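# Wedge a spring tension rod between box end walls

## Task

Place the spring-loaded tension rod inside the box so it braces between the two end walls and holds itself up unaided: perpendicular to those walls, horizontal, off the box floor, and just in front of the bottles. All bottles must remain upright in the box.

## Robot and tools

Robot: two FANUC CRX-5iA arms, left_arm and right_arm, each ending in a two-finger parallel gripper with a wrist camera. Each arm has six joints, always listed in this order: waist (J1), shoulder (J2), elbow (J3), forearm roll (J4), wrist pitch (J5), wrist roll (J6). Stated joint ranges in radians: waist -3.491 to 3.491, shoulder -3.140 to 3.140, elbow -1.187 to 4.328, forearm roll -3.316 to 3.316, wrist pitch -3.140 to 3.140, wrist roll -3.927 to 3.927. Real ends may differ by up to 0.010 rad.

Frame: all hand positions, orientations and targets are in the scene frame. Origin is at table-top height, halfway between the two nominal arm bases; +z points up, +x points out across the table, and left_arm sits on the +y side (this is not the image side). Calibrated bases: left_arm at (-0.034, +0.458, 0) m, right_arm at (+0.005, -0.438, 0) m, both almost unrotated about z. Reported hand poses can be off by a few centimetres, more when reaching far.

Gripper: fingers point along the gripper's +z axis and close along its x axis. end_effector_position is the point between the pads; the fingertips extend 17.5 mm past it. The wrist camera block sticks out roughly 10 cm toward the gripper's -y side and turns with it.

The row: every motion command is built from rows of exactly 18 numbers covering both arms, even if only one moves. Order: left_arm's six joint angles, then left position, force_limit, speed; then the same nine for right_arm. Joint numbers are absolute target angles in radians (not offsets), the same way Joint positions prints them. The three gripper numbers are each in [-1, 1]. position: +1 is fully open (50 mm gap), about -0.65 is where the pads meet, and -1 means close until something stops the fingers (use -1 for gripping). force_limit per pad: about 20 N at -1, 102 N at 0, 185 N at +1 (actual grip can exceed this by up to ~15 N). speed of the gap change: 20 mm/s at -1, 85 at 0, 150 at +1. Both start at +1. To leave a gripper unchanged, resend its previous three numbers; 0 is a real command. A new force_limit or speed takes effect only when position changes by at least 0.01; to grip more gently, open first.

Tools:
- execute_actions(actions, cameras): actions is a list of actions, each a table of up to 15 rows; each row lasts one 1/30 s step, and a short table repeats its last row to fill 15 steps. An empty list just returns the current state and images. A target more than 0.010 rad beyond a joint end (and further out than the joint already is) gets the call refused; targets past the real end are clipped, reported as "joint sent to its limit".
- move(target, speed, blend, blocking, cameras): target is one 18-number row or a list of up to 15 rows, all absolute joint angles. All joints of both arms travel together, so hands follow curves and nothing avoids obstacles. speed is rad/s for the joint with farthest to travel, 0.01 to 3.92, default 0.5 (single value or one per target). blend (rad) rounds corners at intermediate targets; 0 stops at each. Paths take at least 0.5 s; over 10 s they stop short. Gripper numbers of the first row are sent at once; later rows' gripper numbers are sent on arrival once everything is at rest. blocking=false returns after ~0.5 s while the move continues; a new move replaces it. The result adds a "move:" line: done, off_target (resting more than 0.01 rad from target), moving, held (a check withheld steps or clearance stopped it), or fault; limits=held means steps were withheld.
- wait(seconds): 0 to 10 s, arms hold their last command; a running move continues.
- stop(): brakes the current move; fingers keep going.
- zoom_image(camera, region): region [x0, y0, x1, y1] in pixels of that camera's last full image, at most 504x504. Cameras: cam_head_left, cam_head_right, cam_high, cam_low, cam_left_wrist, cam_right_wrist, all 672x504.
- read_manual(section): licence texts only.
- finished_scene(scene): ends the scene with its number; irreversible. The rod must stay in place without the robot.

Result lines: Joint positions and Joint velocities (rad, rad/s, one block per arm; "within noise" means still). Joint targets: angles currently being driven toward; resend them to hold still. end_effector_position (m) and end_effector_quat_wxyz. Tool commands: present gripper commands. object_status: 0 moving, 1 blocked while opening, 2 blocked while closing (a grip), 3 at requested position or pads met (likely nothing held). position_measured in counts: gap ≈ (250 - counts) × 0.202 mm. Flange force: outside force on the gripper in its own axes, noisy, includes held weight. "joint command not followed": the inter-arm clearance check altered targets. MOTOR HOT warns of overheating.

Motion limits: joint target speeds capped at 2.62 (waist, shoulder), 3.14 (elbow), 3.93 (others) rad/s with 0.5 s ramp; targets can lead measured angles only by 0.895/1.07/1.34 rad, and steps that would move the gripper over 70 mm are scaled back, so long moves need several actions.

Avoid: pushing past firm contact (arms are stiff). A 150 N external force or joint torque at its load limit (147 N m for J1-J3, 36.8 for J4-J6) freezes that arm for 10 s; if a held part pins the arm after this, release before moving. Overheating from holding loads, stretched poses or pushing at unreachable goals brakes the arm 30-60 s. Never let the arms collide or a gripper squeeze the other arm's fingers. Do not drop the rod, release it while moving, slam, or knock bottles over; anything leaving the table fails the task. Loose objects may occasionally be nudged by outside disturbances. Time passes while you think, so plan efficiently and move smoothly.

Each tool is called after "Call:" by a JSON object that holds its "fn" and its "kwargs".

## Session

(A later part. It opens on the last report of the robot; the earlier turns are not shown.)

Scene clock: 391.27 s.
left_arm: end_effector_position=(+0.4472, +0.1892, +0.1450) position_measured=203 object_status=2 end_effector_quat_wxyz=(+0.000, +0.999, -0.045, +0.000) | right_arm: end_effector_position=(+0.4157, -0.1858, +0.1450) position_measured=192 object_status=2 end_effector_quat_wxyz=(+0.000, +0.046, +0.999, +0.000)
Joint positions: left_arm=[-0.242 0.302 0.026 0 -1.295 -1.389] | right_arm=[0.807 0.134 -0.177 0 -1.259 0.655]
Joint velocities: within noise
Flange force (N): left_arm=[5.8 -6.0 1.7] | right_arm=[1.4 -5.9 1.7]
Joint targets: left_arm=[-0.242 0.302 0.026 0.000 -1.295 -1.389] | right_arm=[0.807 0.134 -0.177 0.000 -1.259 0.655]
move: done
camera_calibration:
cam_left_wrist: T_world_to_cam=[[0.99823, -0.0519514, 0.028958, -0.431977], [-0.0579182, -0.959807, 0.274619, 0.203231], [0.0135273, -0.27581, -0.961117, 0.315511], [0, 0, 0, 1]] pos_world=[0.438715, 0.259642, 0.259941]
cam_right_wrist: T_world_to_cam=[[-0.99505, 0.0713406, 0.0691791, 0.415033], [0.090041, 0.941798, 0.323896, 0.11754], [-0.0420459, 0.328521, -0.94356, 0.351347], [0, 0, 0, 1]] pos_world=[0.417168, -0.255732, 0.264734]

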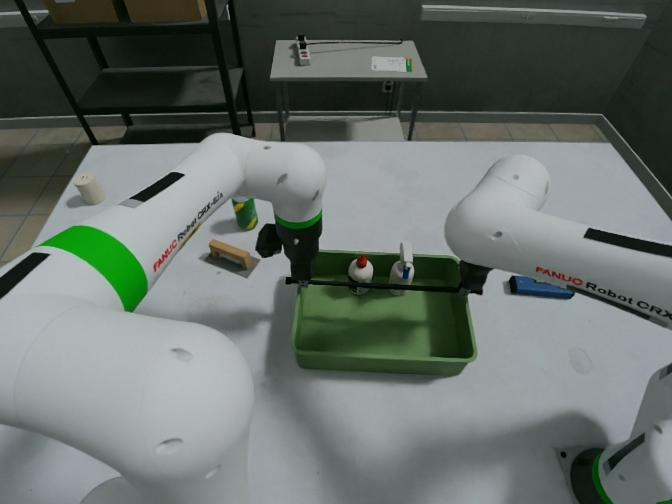

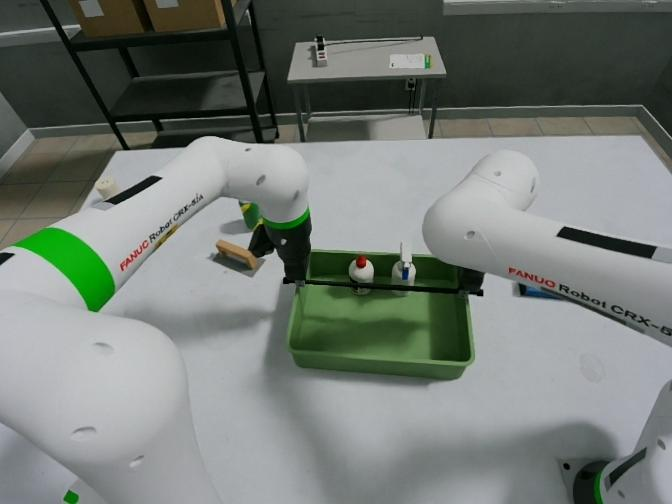

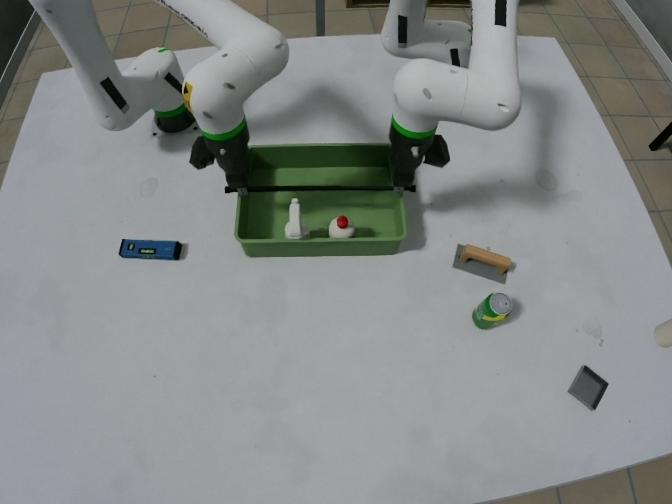

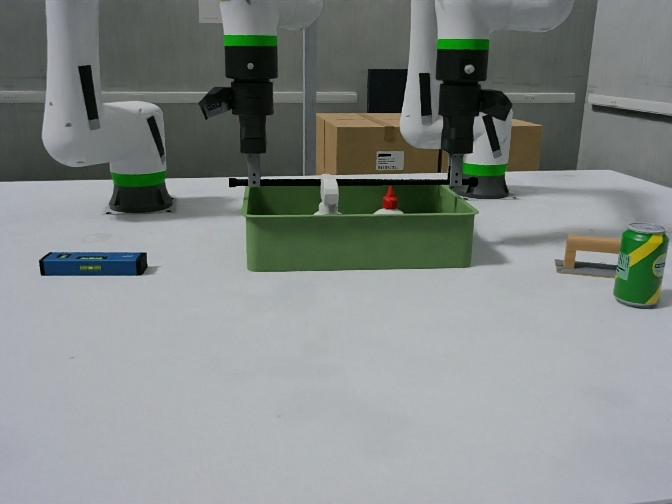

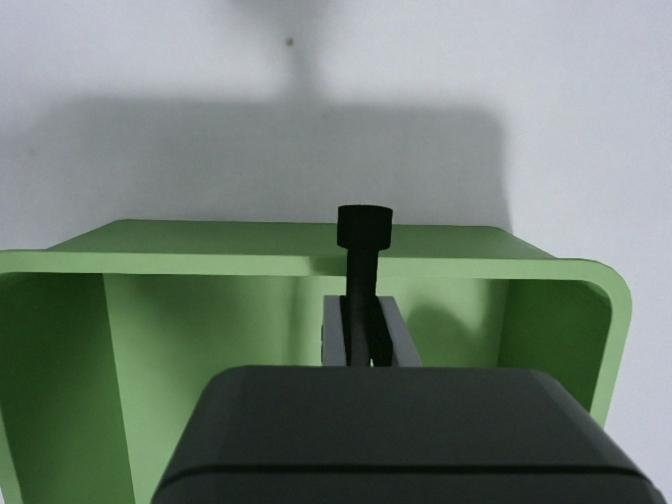

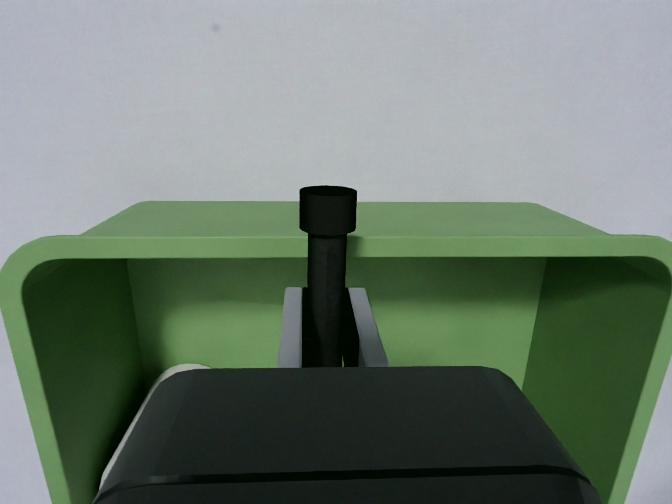

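Call:
{"fn": "move", "kwargs": {"target": [-0.28088, 0.32030, 0.05037, 0, -1.30086, -1.34186, -1, -0.6, -1, 0.83181, 0.16820, -0.13823, 0, -1.26437, 0.63956, -1, -0.6, -1], "speed": 0.05, "cameras": ["cam_left_wrist", "cam_right_wrist"]}}

Scene clock: 456.43 s.
left_arm: end_effector_position=(+0.4440, +0.1684, +0.1450) position_measured=203 object_status=2 end_effector_quat_wxyz=(+0.000, +0.999, -0.040, +0.000) | right_arm: end_effector_position=(+0.4189, -0.1650, +0.1450) position_measured=192 object_status=2 end_effector_quat_wxyz=(+0.000, +0.042, +0.999, +0.000)
Joint positions: left_arm=[-0.281 0.32 0.05 0 -1.301 -1.342] | right_arm=[0.832 0.168 -0.138 0 -1.264 0.64]
Joint velocities: within noise
Flange force (N): left_arm=[5.7 -7.8 2.1] | right_arm=[0.3 -8.6 2.4]
Joint targets: left_arm=[-0.281 0.320 0.050 0.000 -1.301 -1.342] | right_arm=[0.832 0.168 -0.138 0.000 -1.264 0.640]
move: done
camera_calibration:
cam_left_wrist: T_world_to_cam=[[0.998645, -0.0431891, 0.0290214, -0.43163], [-0.0495102, -0.960282, 0.274603, 0.179408], [0.0160088, -0.275668, -0.96112, 0.308682], [0, 0, 0, 1]] pos_world=[0.434986, 0.238734, 0.259941]
cam_right_wrist: T_world_to_cam=[[-0.995627, 0.0626792, 0.0692639, 0.415511], [0.0818693, 0.94255, 0.323878, 0.101224], [-0.0449843, 0.328133, -0.94356, 0.345816], [0, 0, 0, 1]] pos_world=[0.420963, -0.234926, 0.264734]
Images, in order (width x height): cam_left_wrist 672x504, cam_right_wrist 672x504.

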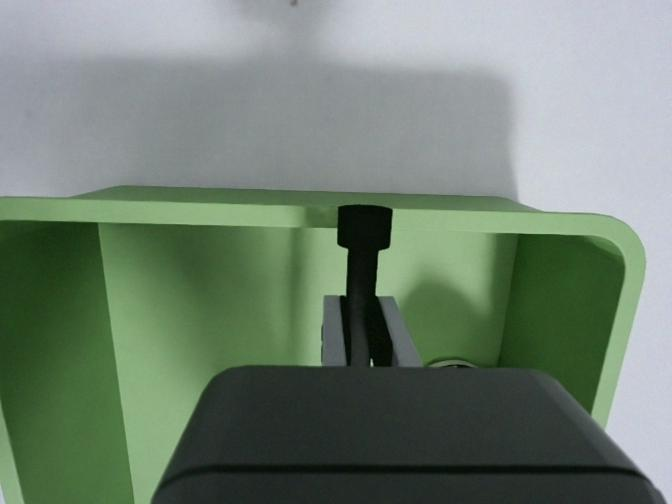

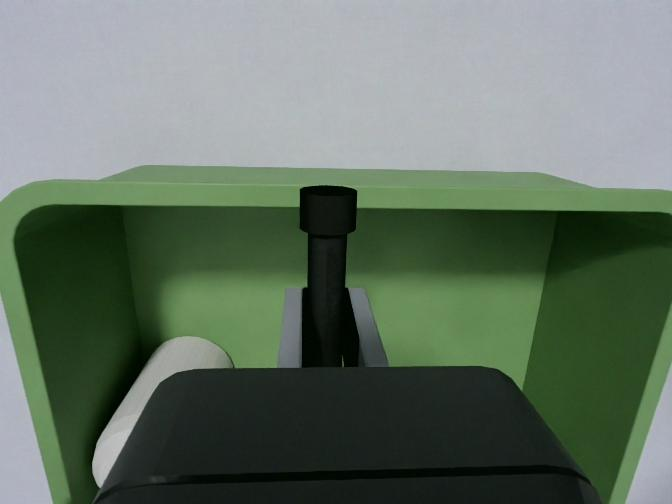

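Call:
{"fn": "move", "kwargs": {"target": [-0.31622, 0.34285, 0.08015, 0, -1.30809, -1.30652, -1, -0.6, -1, 0.85629, 0.19851, -0.10236, 0, -1.26992, 0.61507, -1, -0.6, -1], "speed": 0.05}}

Call:
{"fn": "zoom_image", "kwargs": {"camera": "cam_left_wrist", "region": [236, 130, 488, 380]}}

Call:
{"fn": "zoom_image", "kwargs": {"camera": "cam_right_wrist", "region": [200, 130, 452, 380]}}

Call:
{"fn": "zoom_image", "kwargs": {"camera": "cam_head_right", "region": [270, 220, 500, 390]}}

Call:
{"fn": "zoom_image", "kwargs": {"camera": "cam_high", "region": [215, 130, 425, 265]}}

Scene clock: 463.53 s.
left_arm: end_effector_position=(+0.4425, +0.1485, +0.1450) position_measured=203 object_status=2 end_effector_quat_wxyz=(+0.000, +0.999, -0.040, +0.000) | right_arm: end_effector_position=(+0.4204, -0.1450, +0.1450) position_measured=192 object_status=2 end_effector_quat_wxyz=(+0.000, +0.042, +0.999, +0.000)
Joint positions: left_arm=[-0.316 0.343 0.08 0 -1.308 -1.307] | right_arm=[0.856 0.198 -0.102 0 -1.27 0.615]
Joint velocities: within noise
Flange force (N): left_arm=[5.9 -10.3 2.7] | right_arm=[-0.4 -11.0 2.5]
Joint targets: left_arm=[-0.316 0.343 0.080 0.000 -1.308 -1.307] | right_arm=[0.856 0.199 -0.102 0.000 -1.270 0.615]
move: done
camera_calibration:
cam_left_wrist: T_world_to_cam=[[0.998645, -0.0431891, 0.0290214, -0.430892], [-0.0495102, -0.960282, 0.274603, 0.160219], [0.0160088, -0.275668, -0.96112, 0.303222], [0, 0, 0, 1]] pos_world=[0.433386, 0.218834, 0.259941]
cam_right_wrist: T_world_to_cam=[[-0.995627, 0.0626792, 0.0692639, 0.41575], [0.0818693, 0.94255, 0.323878, 0.0823123], [-0.0449843, 0.328133, -0.94356, 0.339448], [0, 0, 0, 1]] pos_world=[0.422463, -0.215026, 0.264834]

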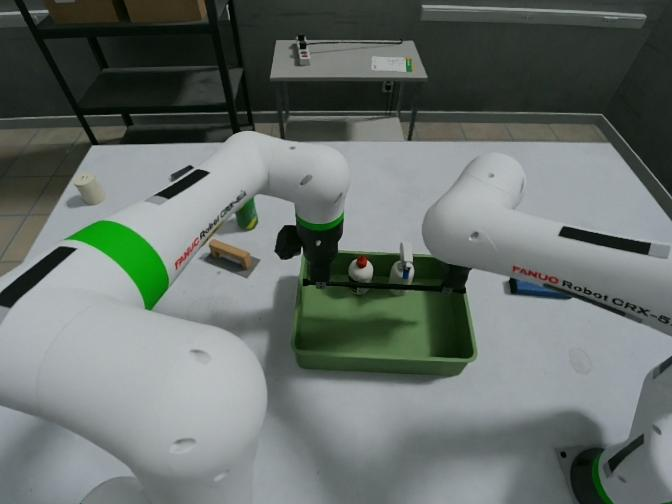

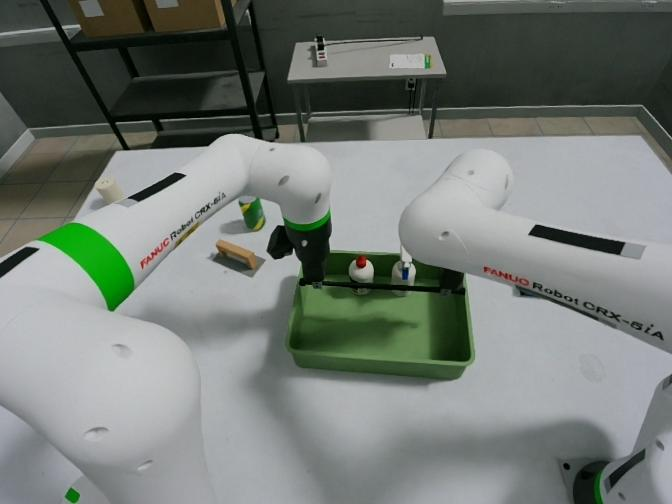

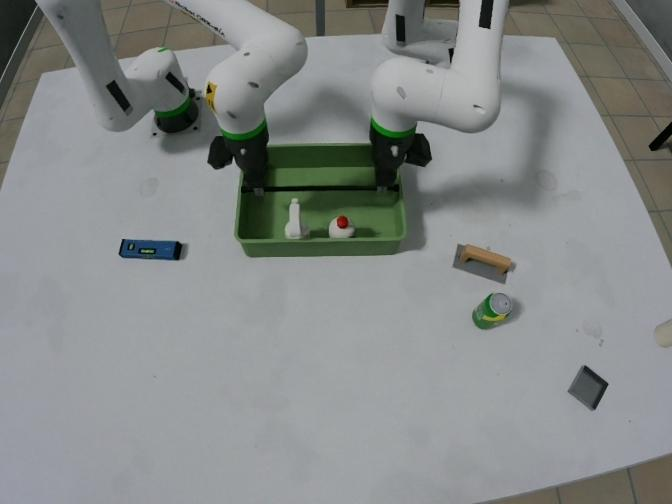

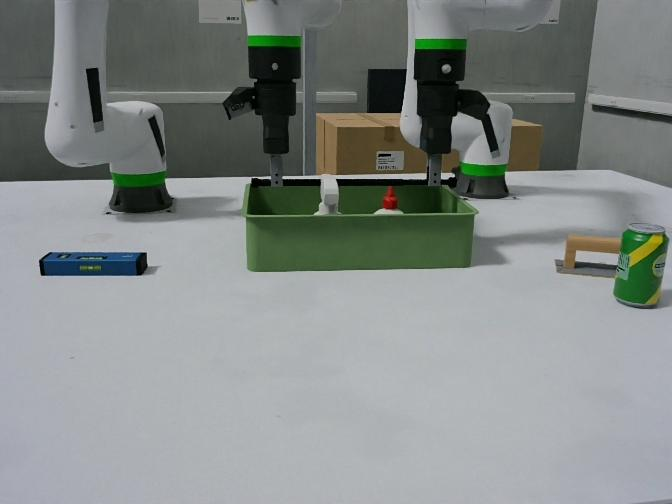

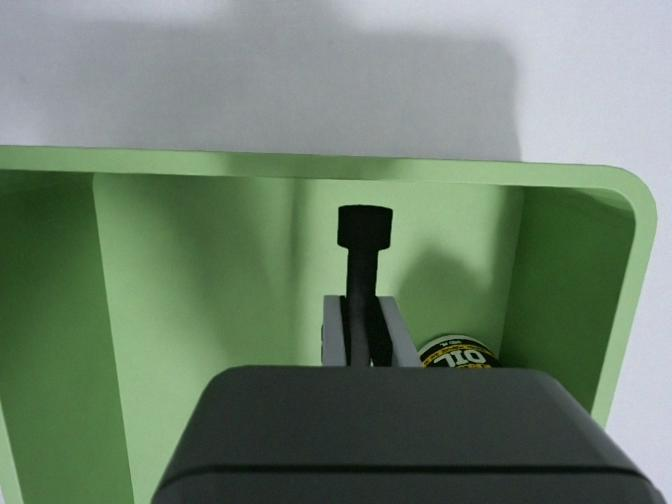

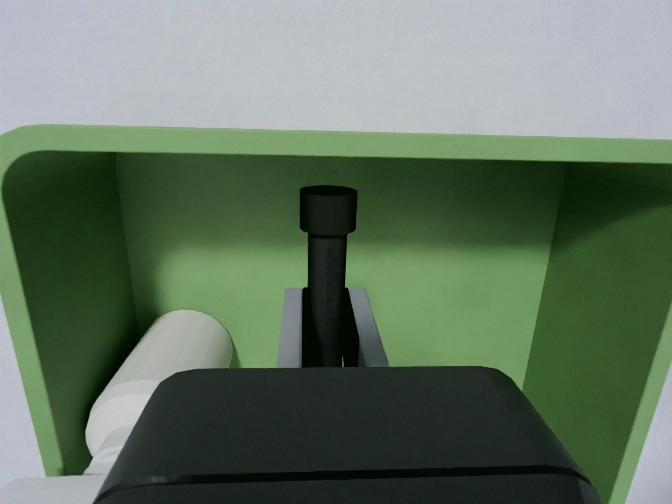

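Scaled by 2.000 from the camera's 672x504 image, which has a finer 960x720 frame.

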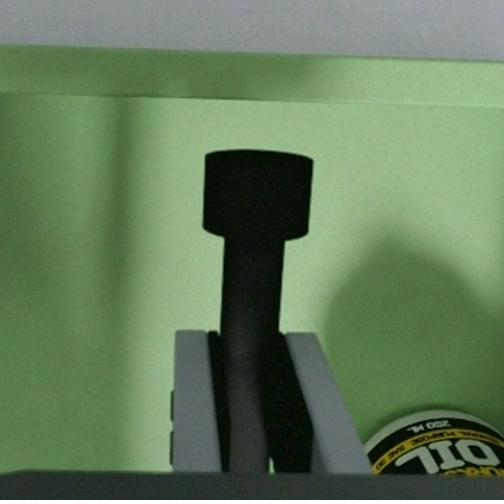

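Scaled by 2.000 from the camera's 672x504 image, which has a finer 960x720 frame.

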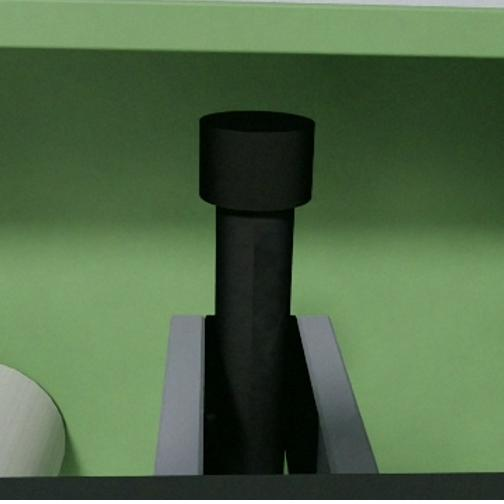

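Scaled by 2.191 from the camera's 672x504 image, which has a finer 960x720 frame.

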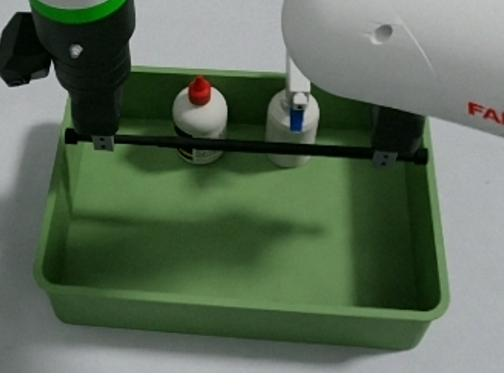

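Scaled by 2.400 from the camera's 672x504 image, which has a finer 960x720 frame.

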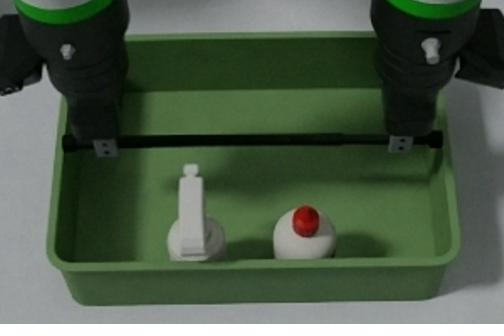

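Call:
{"fn": "move", "kwargs": {"target": [-0.31186, 0.39902, 0.15643, 0, -1.32821, -1.31088, -1, -0.6, -1, 0.82273, 0.24977, -0.03972, 0, -1.28130, 0.64863, -1, -0.6, -1], "speed": 0.08}}

Call:
{"fn": "zoom_image", "kwargs": {"camera": "cam_head_right", "region": [270, 220, 500, 390]}}

Call:
{"fn": "zoom_image", "kwargs": {"camera": "cam_high", "region": [215, 130, 425, 265]}}

Call:
{"fn": "zoom_image", "kwargs": {"camera": "cam_head_left", "region": [330, 220, 480, 320]}}

Scene clock: 490.83 s.
left_arm: end_effector_position=(+0.4661, +0.1427, +0.1450) position_measured=203 object_status=2 end_effector_quat_wxyz=(+0.000, +0.999, -0.040, +0.000) | right_arm: end_effector_position=(+0.4447, -0.1428, +0.1450) position_measured=192 object_status=2 end_effector_quat_wxyz=(+0.000, +0.042, +0.999, +0.000)
Joint positions: left_arm=[-0.312 0.399 0.156 0 -1.328 -1.311] | right_arm=[0.823 0.25 -0.04 0 -1.281 0.649]
Joint velocities: within noise
Flange force (N): left_arm=[7.5 -10.5 2.3] | right_arm=[-0.4 -10.8 1.6]
Joint targets: left_arm=[-0.312 0.399 0.156 0.000 -1.328 -1.311] | right_arm=[0.823 0.250 -0.040 0.000 -1.281 0.649]
move: done
camera_calibration:
cam_left_wrist: T_world_to_cam=[[0.998645, -0.0431891, 0.0290214, -0.45471], [-0.0495102, -0.960282, 0.274603, 0.155818], [0.0160088, -0.275668, -0.96112, 0.301245], [0, 0, 0, 1]] pos_world=[0.456986, 0.213034, 0.259941]
cam_right_wrist: T_world_to_cam=[[-0.995627, 0.0626792, 0.0692639, 0.439806], [0.0818693, 0.94255, 0.323878, 0.0782492], [-0.0449843, 0.328133, -0.94356, 0.33982], [0, 0, 0, 1]] pos_world=[0.446763, -0.212826, 0.264834]

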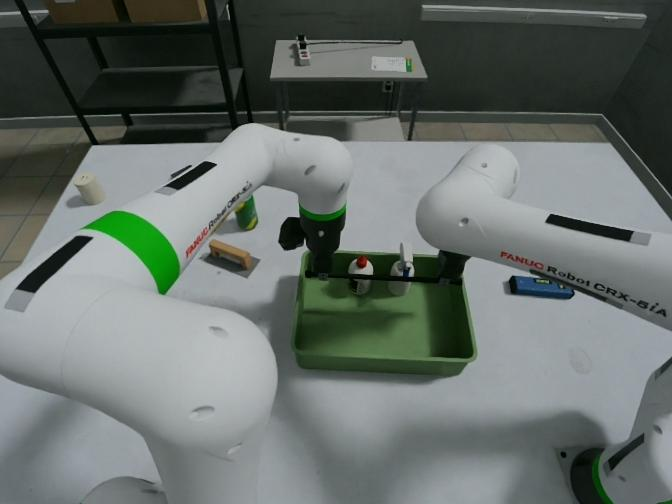

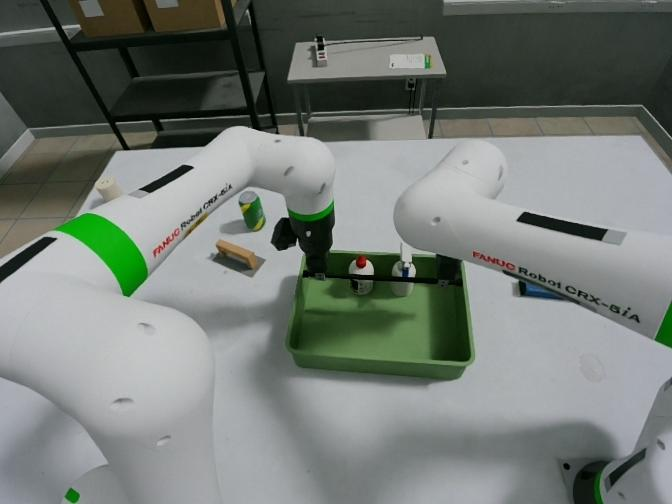

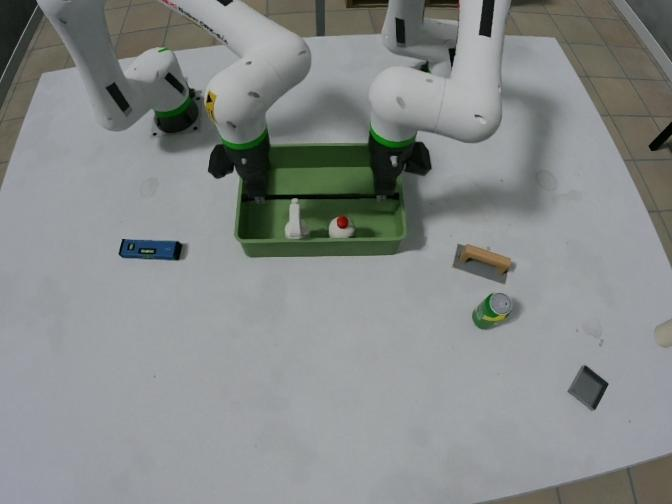

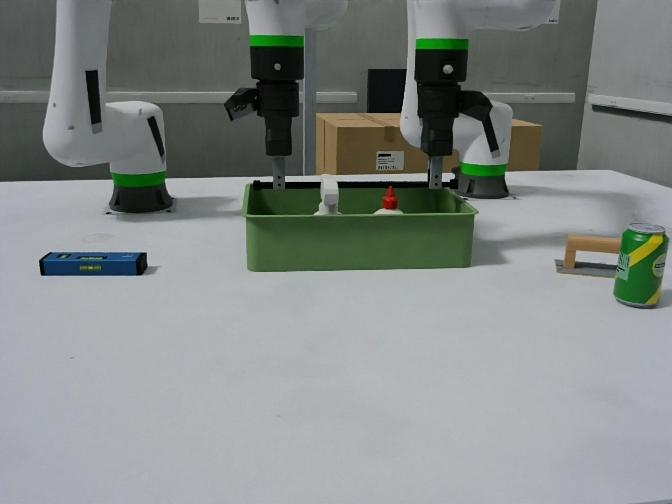

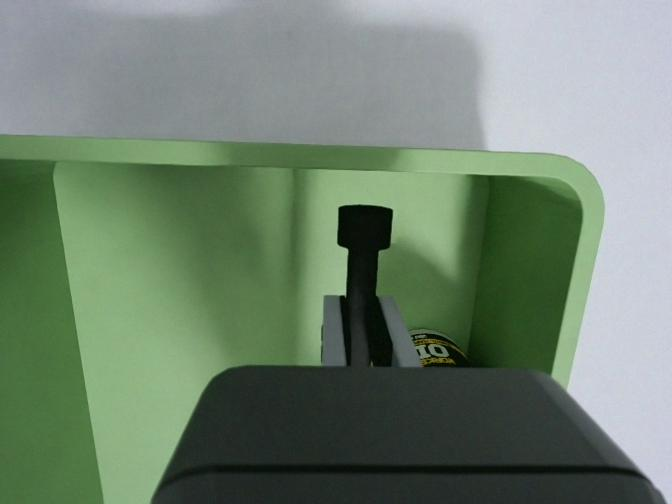

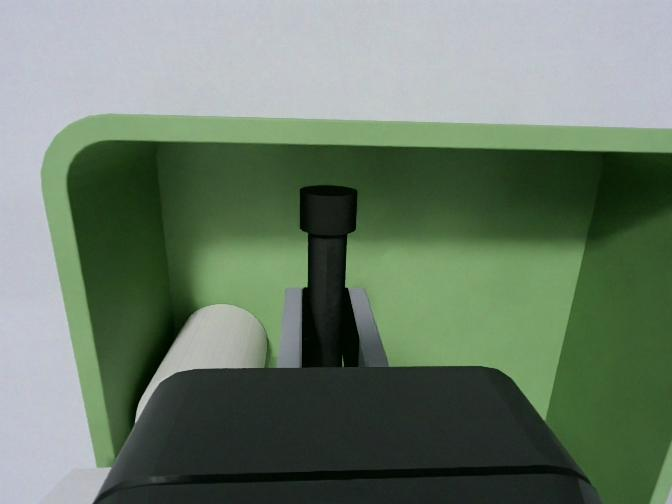

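Scaled by 2.191 from the camera's 672x504 image, which has a finer 960x720 frame.

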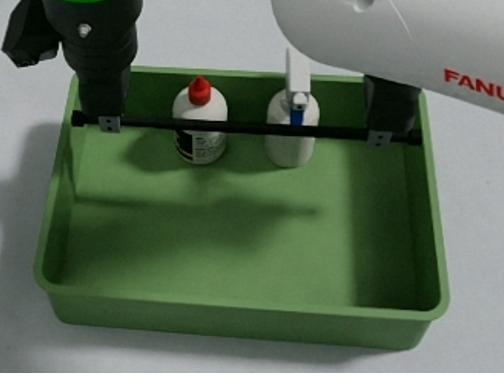

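Scaled by 2.400 from the camera's 672x504 image, which has a finer 960x720 frame.

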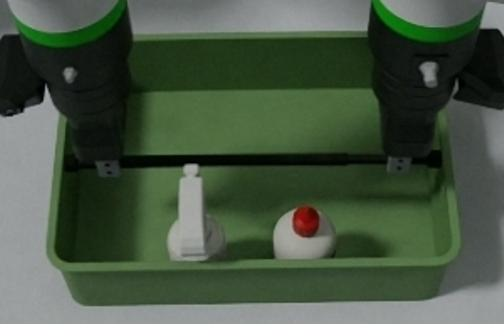

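Scaled by 3.360 from the camera's 672x504 image, which has a finer 960x720 frame.

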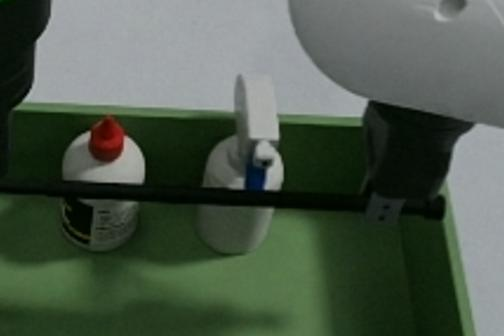

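Call:
{"fn": "move", "kwargs": {"target": [[-0.31186, 0.41544, 0.11901, 0, -1.27437, -1.31088, -1, -0.6, -1, 0.82273, 0.26887, -0.07700, 0, -1.22492, 0.64863, -1, -0.6, -1], [-0.31186, 0.43490, 0.08512, 0, -1.22102, -1.31088, -1, -0.6, -1, 0.82273, 0.29124, -0.11076, 0, -1.16879, 0.64863, -1, -0.6, -1]], "speed": 0.08}}

Call:
{"fn": "zoom_image", "kwargs": {"camera": "cam_head_right", "region": [270, 220, 500, 390]}}

Call:
{"fn": "zoom_image", "kwargs": {"camera": "cam_high", "region": [215, 130, 425, 265]}}

Scene clock: 506.17 s.
left_arm: end_effector_position=(+0.4661, +0.1427, +0.0950) position_measured=203 object_status=2 end_effector_quat_wxyz=(+0.000, +0.999, -0.040, +0.000) | right_arm: end_effector_position=(+0.4447, -0.1428, +0.0950) position_measured=192 object_status=2 end_effector_quat_wxyz=(+0.000, +0.042, +0.999, +0.000)
Joint positions: left_arm=[-0.312 0.435 0.085 0 -1.221 -1.311] | right_arm=[0.823 0.291 -0.111 0 -1.169 0.649]
Joint velocities: within noise
Flange force (N): left_arm=[6.7 -10.3 2.7] | right_arm=[-0.8 -10.8 2.5]
Joint targets: left_arm=[-0.312 0.435 0.085 0.000 -1.221 -1.311] | right_arm=[0.823 0.291 -0.111 0.000 -1.169 0.649]
move: done
camera_calibration:
cam_left_wrist: T_world_to_cam=[[0.998645, -0.0431874, 0.0290255, -0.45326], [-0.0495112, -0.960256, 0.274695, 0.169523], [0.0160085, -0.27576, -0.961093, 0.253203], [0, 0, 0, 1]] pos_world=[0.456986, 0.213034, 0.20994]
cam_right_wrist: T_world_to_cam=[[-0.995628, 0.0626729, 0.0692618, 0.443276], [0.0818627, 0.94255, 0.323879, 0.0944785], [-0.0449843, 0.328133, -0.94356, 0.292547], [0, 0, 0, 1]] pos_world=[0.446763, -0.212826, 0.214734]

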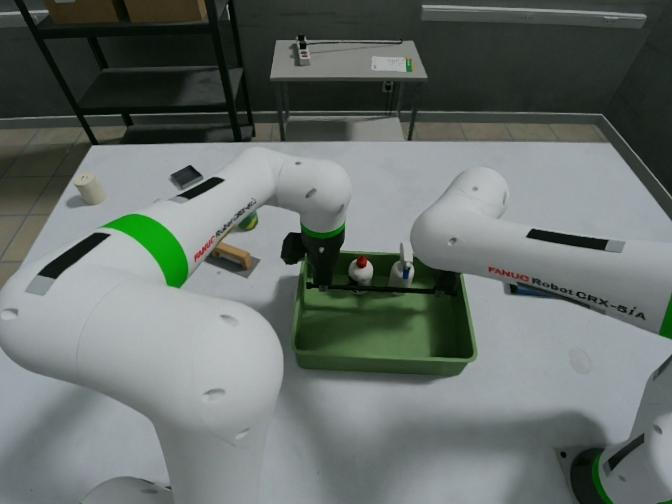

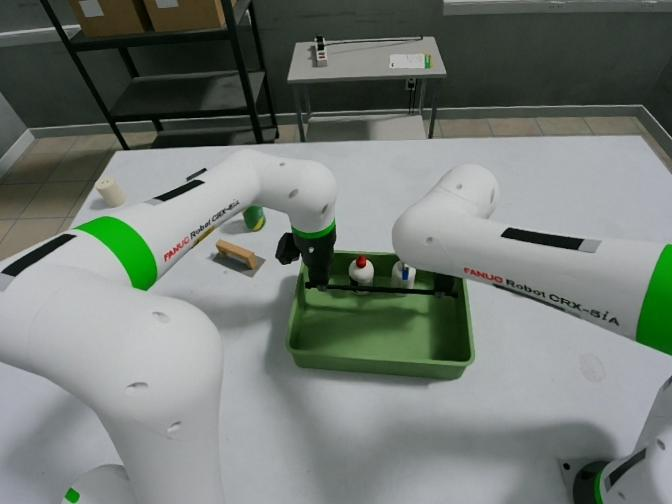

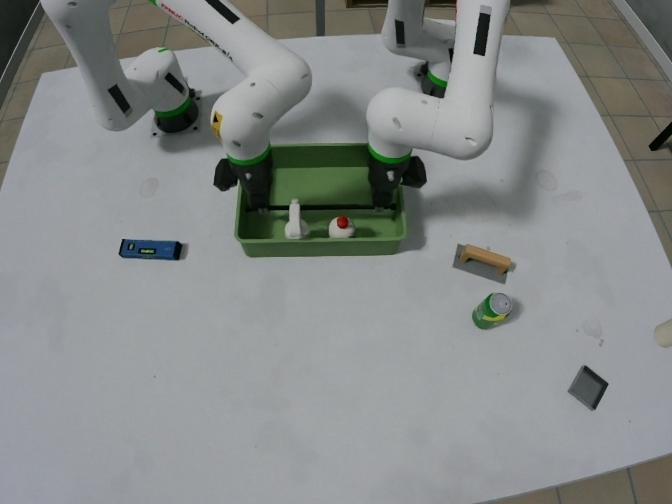

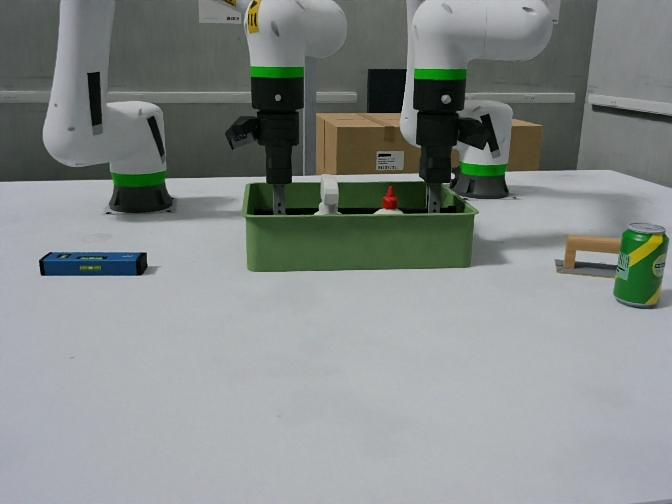

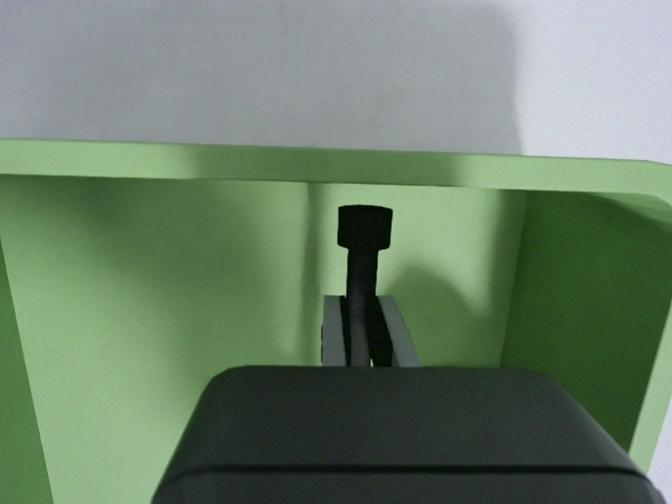

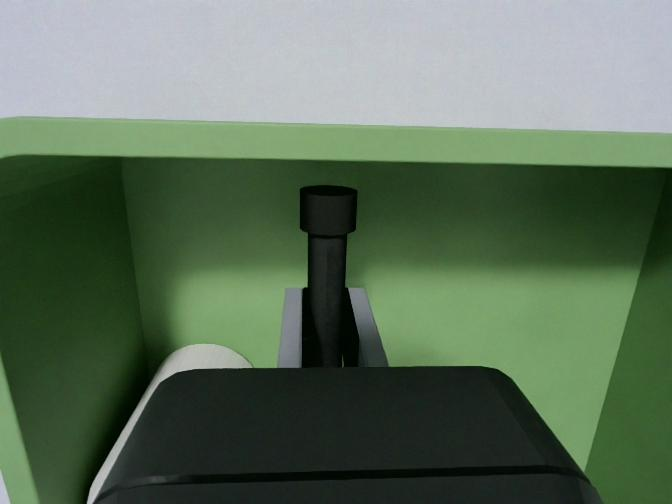

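Scaled by 2.191 from the camera's 672x504 image, which has a finer 960x720 frame.

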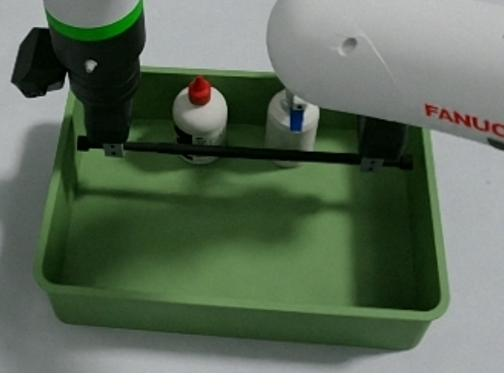

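Scaled by 2.400 from the camera's 672x504 image, which has a finer 960x720 frame.

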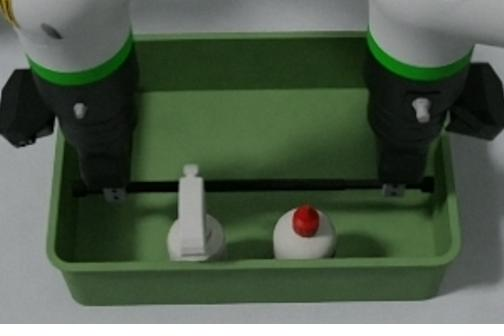

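Call:
{"fn": "move", "kwargs": {"target": [-0.31186, 0.45768, 0.05472, 0, -1.16783, -1.31088, -1, -0.6, -1, 0.82273, 0.31714, -0.14148, 0, -1.11218, 0.64863, -1, -0.6, -1], "speed": 0.08}}

Call:
{"fn": "zoom_image", "kwargs": {"camera": "cam_head_right", "region": [270, 220, 500, 390]}}

Call:
{"fn": "zoom_image", "kwargs": {"camera": "cam_high", "region": [215, 150, 425, 265]}}

Call:
{"fn": "zoom_image", "kwargs": {"camera": "cam_head_left", "region": [330, 230, 450, 320]}}

Call:
{"fn": "zoom_image", "kwargs": {"camera": "cam_left_wrist", "region": [236, 130, 488, 380]}}

Call:
{"fn": "zoom_image", "kwargs": {"camera": "cam_right_wrist", "region": [200, 100, 452, 380]}}

Scene clock: 515.57 s.
left_arm: end_effector_position=(+0.4661, +0.1427, +0.0697) position_measured=203 object_status=2 end_effector_quat_wxyz=(+0.000, +0.999, -0.040, +0.000) | right_arm: end_effector_position=(+0.4446, -0.1429, +0.0697) position_measured=192 object_status=2 end_effector_quat_wxyz=(+0.000, +0.042, +0.999, +0.000)
Joint positions: left_arm=[-0.312 0.458 0.055 0 -1.168 -1.311] | right_arm=[0.823 0.317 -0.141 0 -1.112 0.649]
Joint velocities: within noise
Flange force (N): left_arm=[6.2 -11.3 3.4] | right_arm=[-0.3 -10.9 2.7]
Joint targets: left_arm=[-0.312 0.458 0.055 0.000 -1.168 -1.311] | right_arm=[0.823 0.317 -0.141 0.000 -1.112 0.649]
move: done
camera_calibration:
cam_left_wrist: T_world_to_cam=[[0.998645, -0.0431874, 0.0290255, -0.452626], [-0.0495112, -0.960256, 0.274695, 0.176478], [0.0160085, -0.27576, -0.961093, 0.228886], [0, 0, 0, 1]] pos_world=[0.457086, 0.213034, 0.18464]
cam_right_wrist: T_world_to_cam=[[-0.995628, 0.0626729, 0.0692618, 0.445028], [0.0818627, 0.94255, 0.323879, 0.102673], [-0.0449843, 0.328133, -0.94356, 0.268675], [0, 0, 0, 1]] pos_world=[0.446763, -0.212826, 0.189434]

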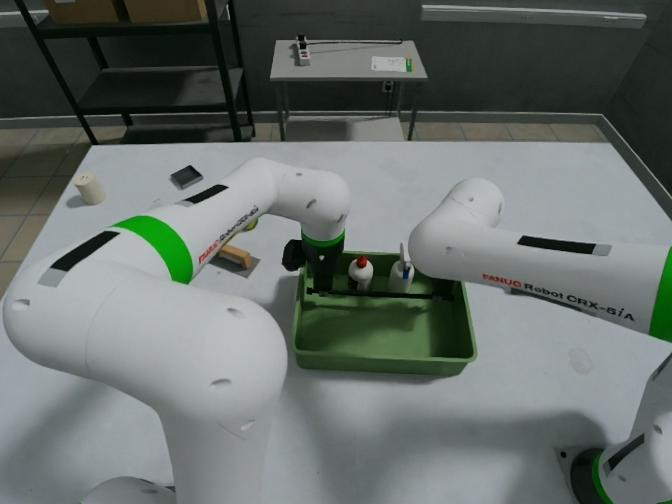

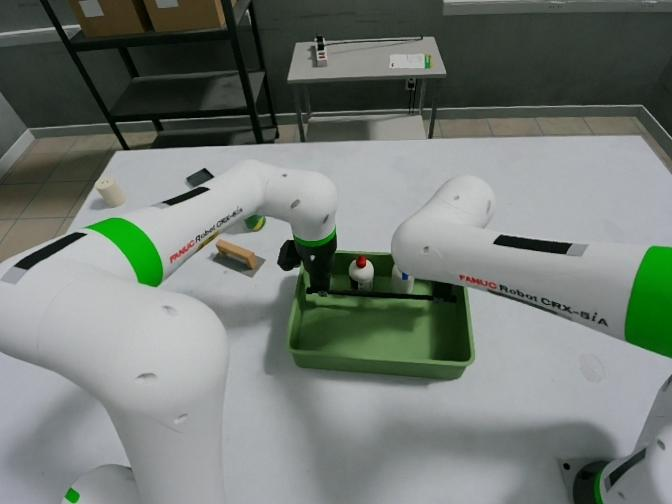

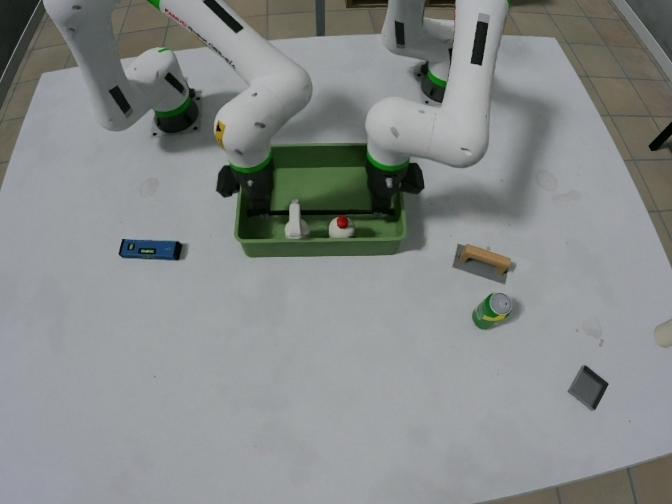

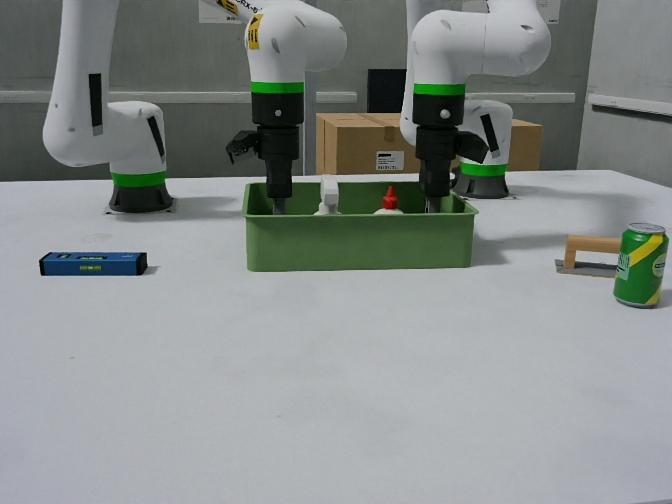

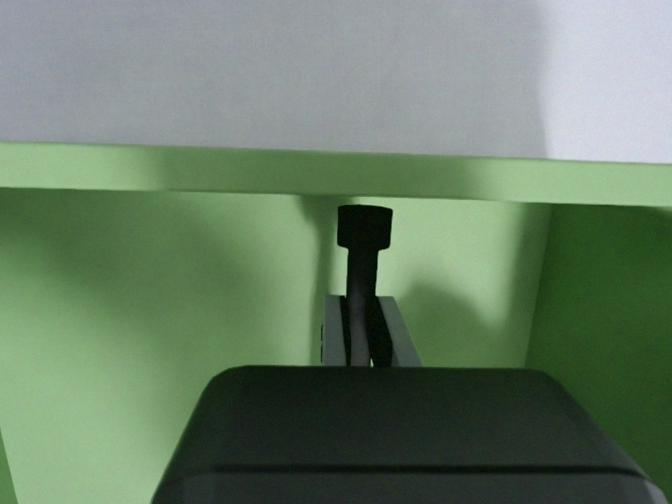

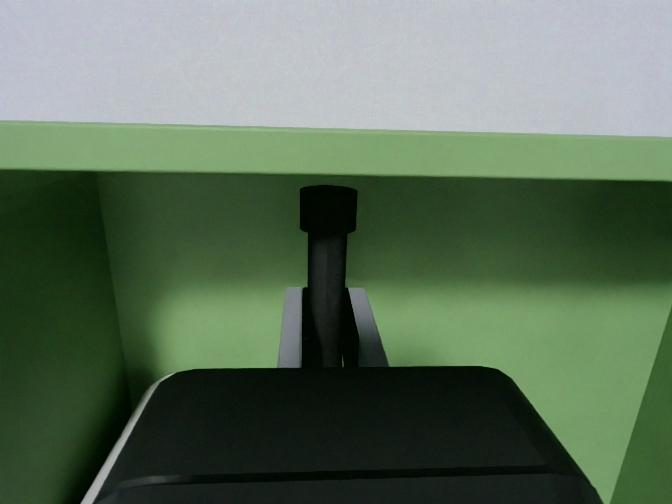

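Scaled by 2.191 from the camera's 672x504 image, which has a finer 960x720 frame.

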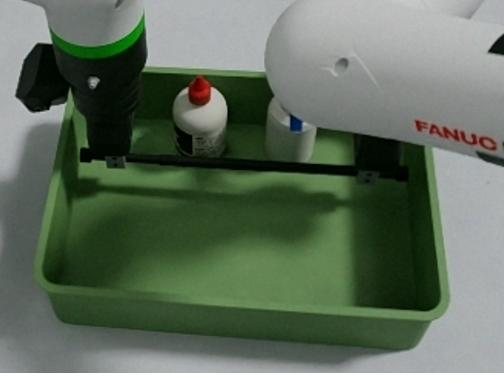

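Scaled by 2.400 from the camera's 672x504 image, which has a finer 960x720 frame.

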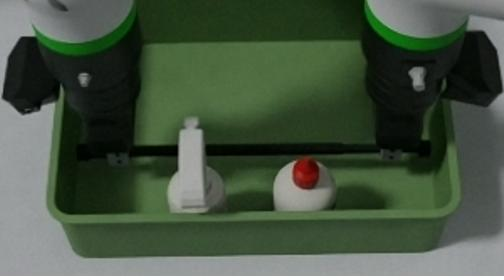

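Scaled by 4.200 from the camera's 672x504 image, which has a finer 960x720 frame.

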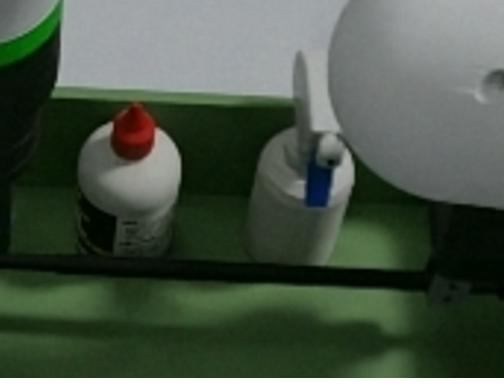

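Scaled by 2.000 from the camera's 672x504 image, which has a finer 960x720 frame.

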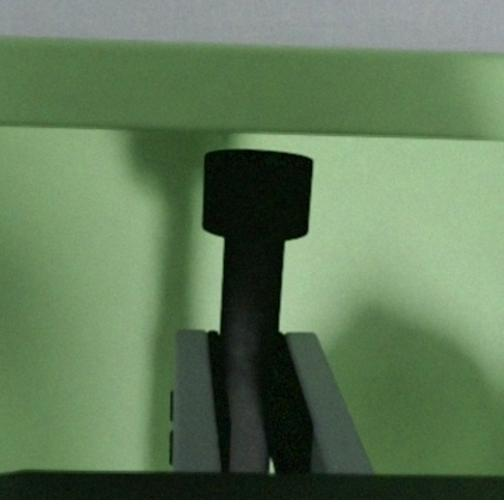

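Scaled by 1.800 from the camera's 672x504 image, which has a finer 960x720 frame.

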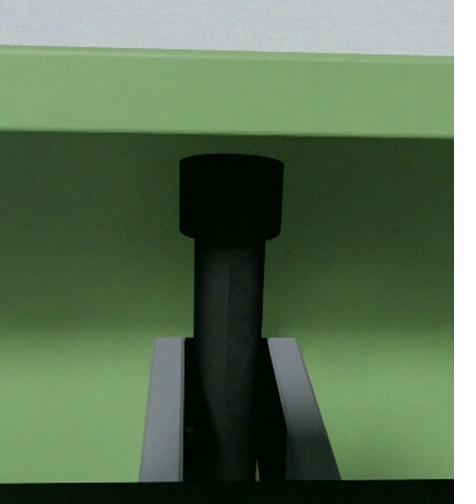

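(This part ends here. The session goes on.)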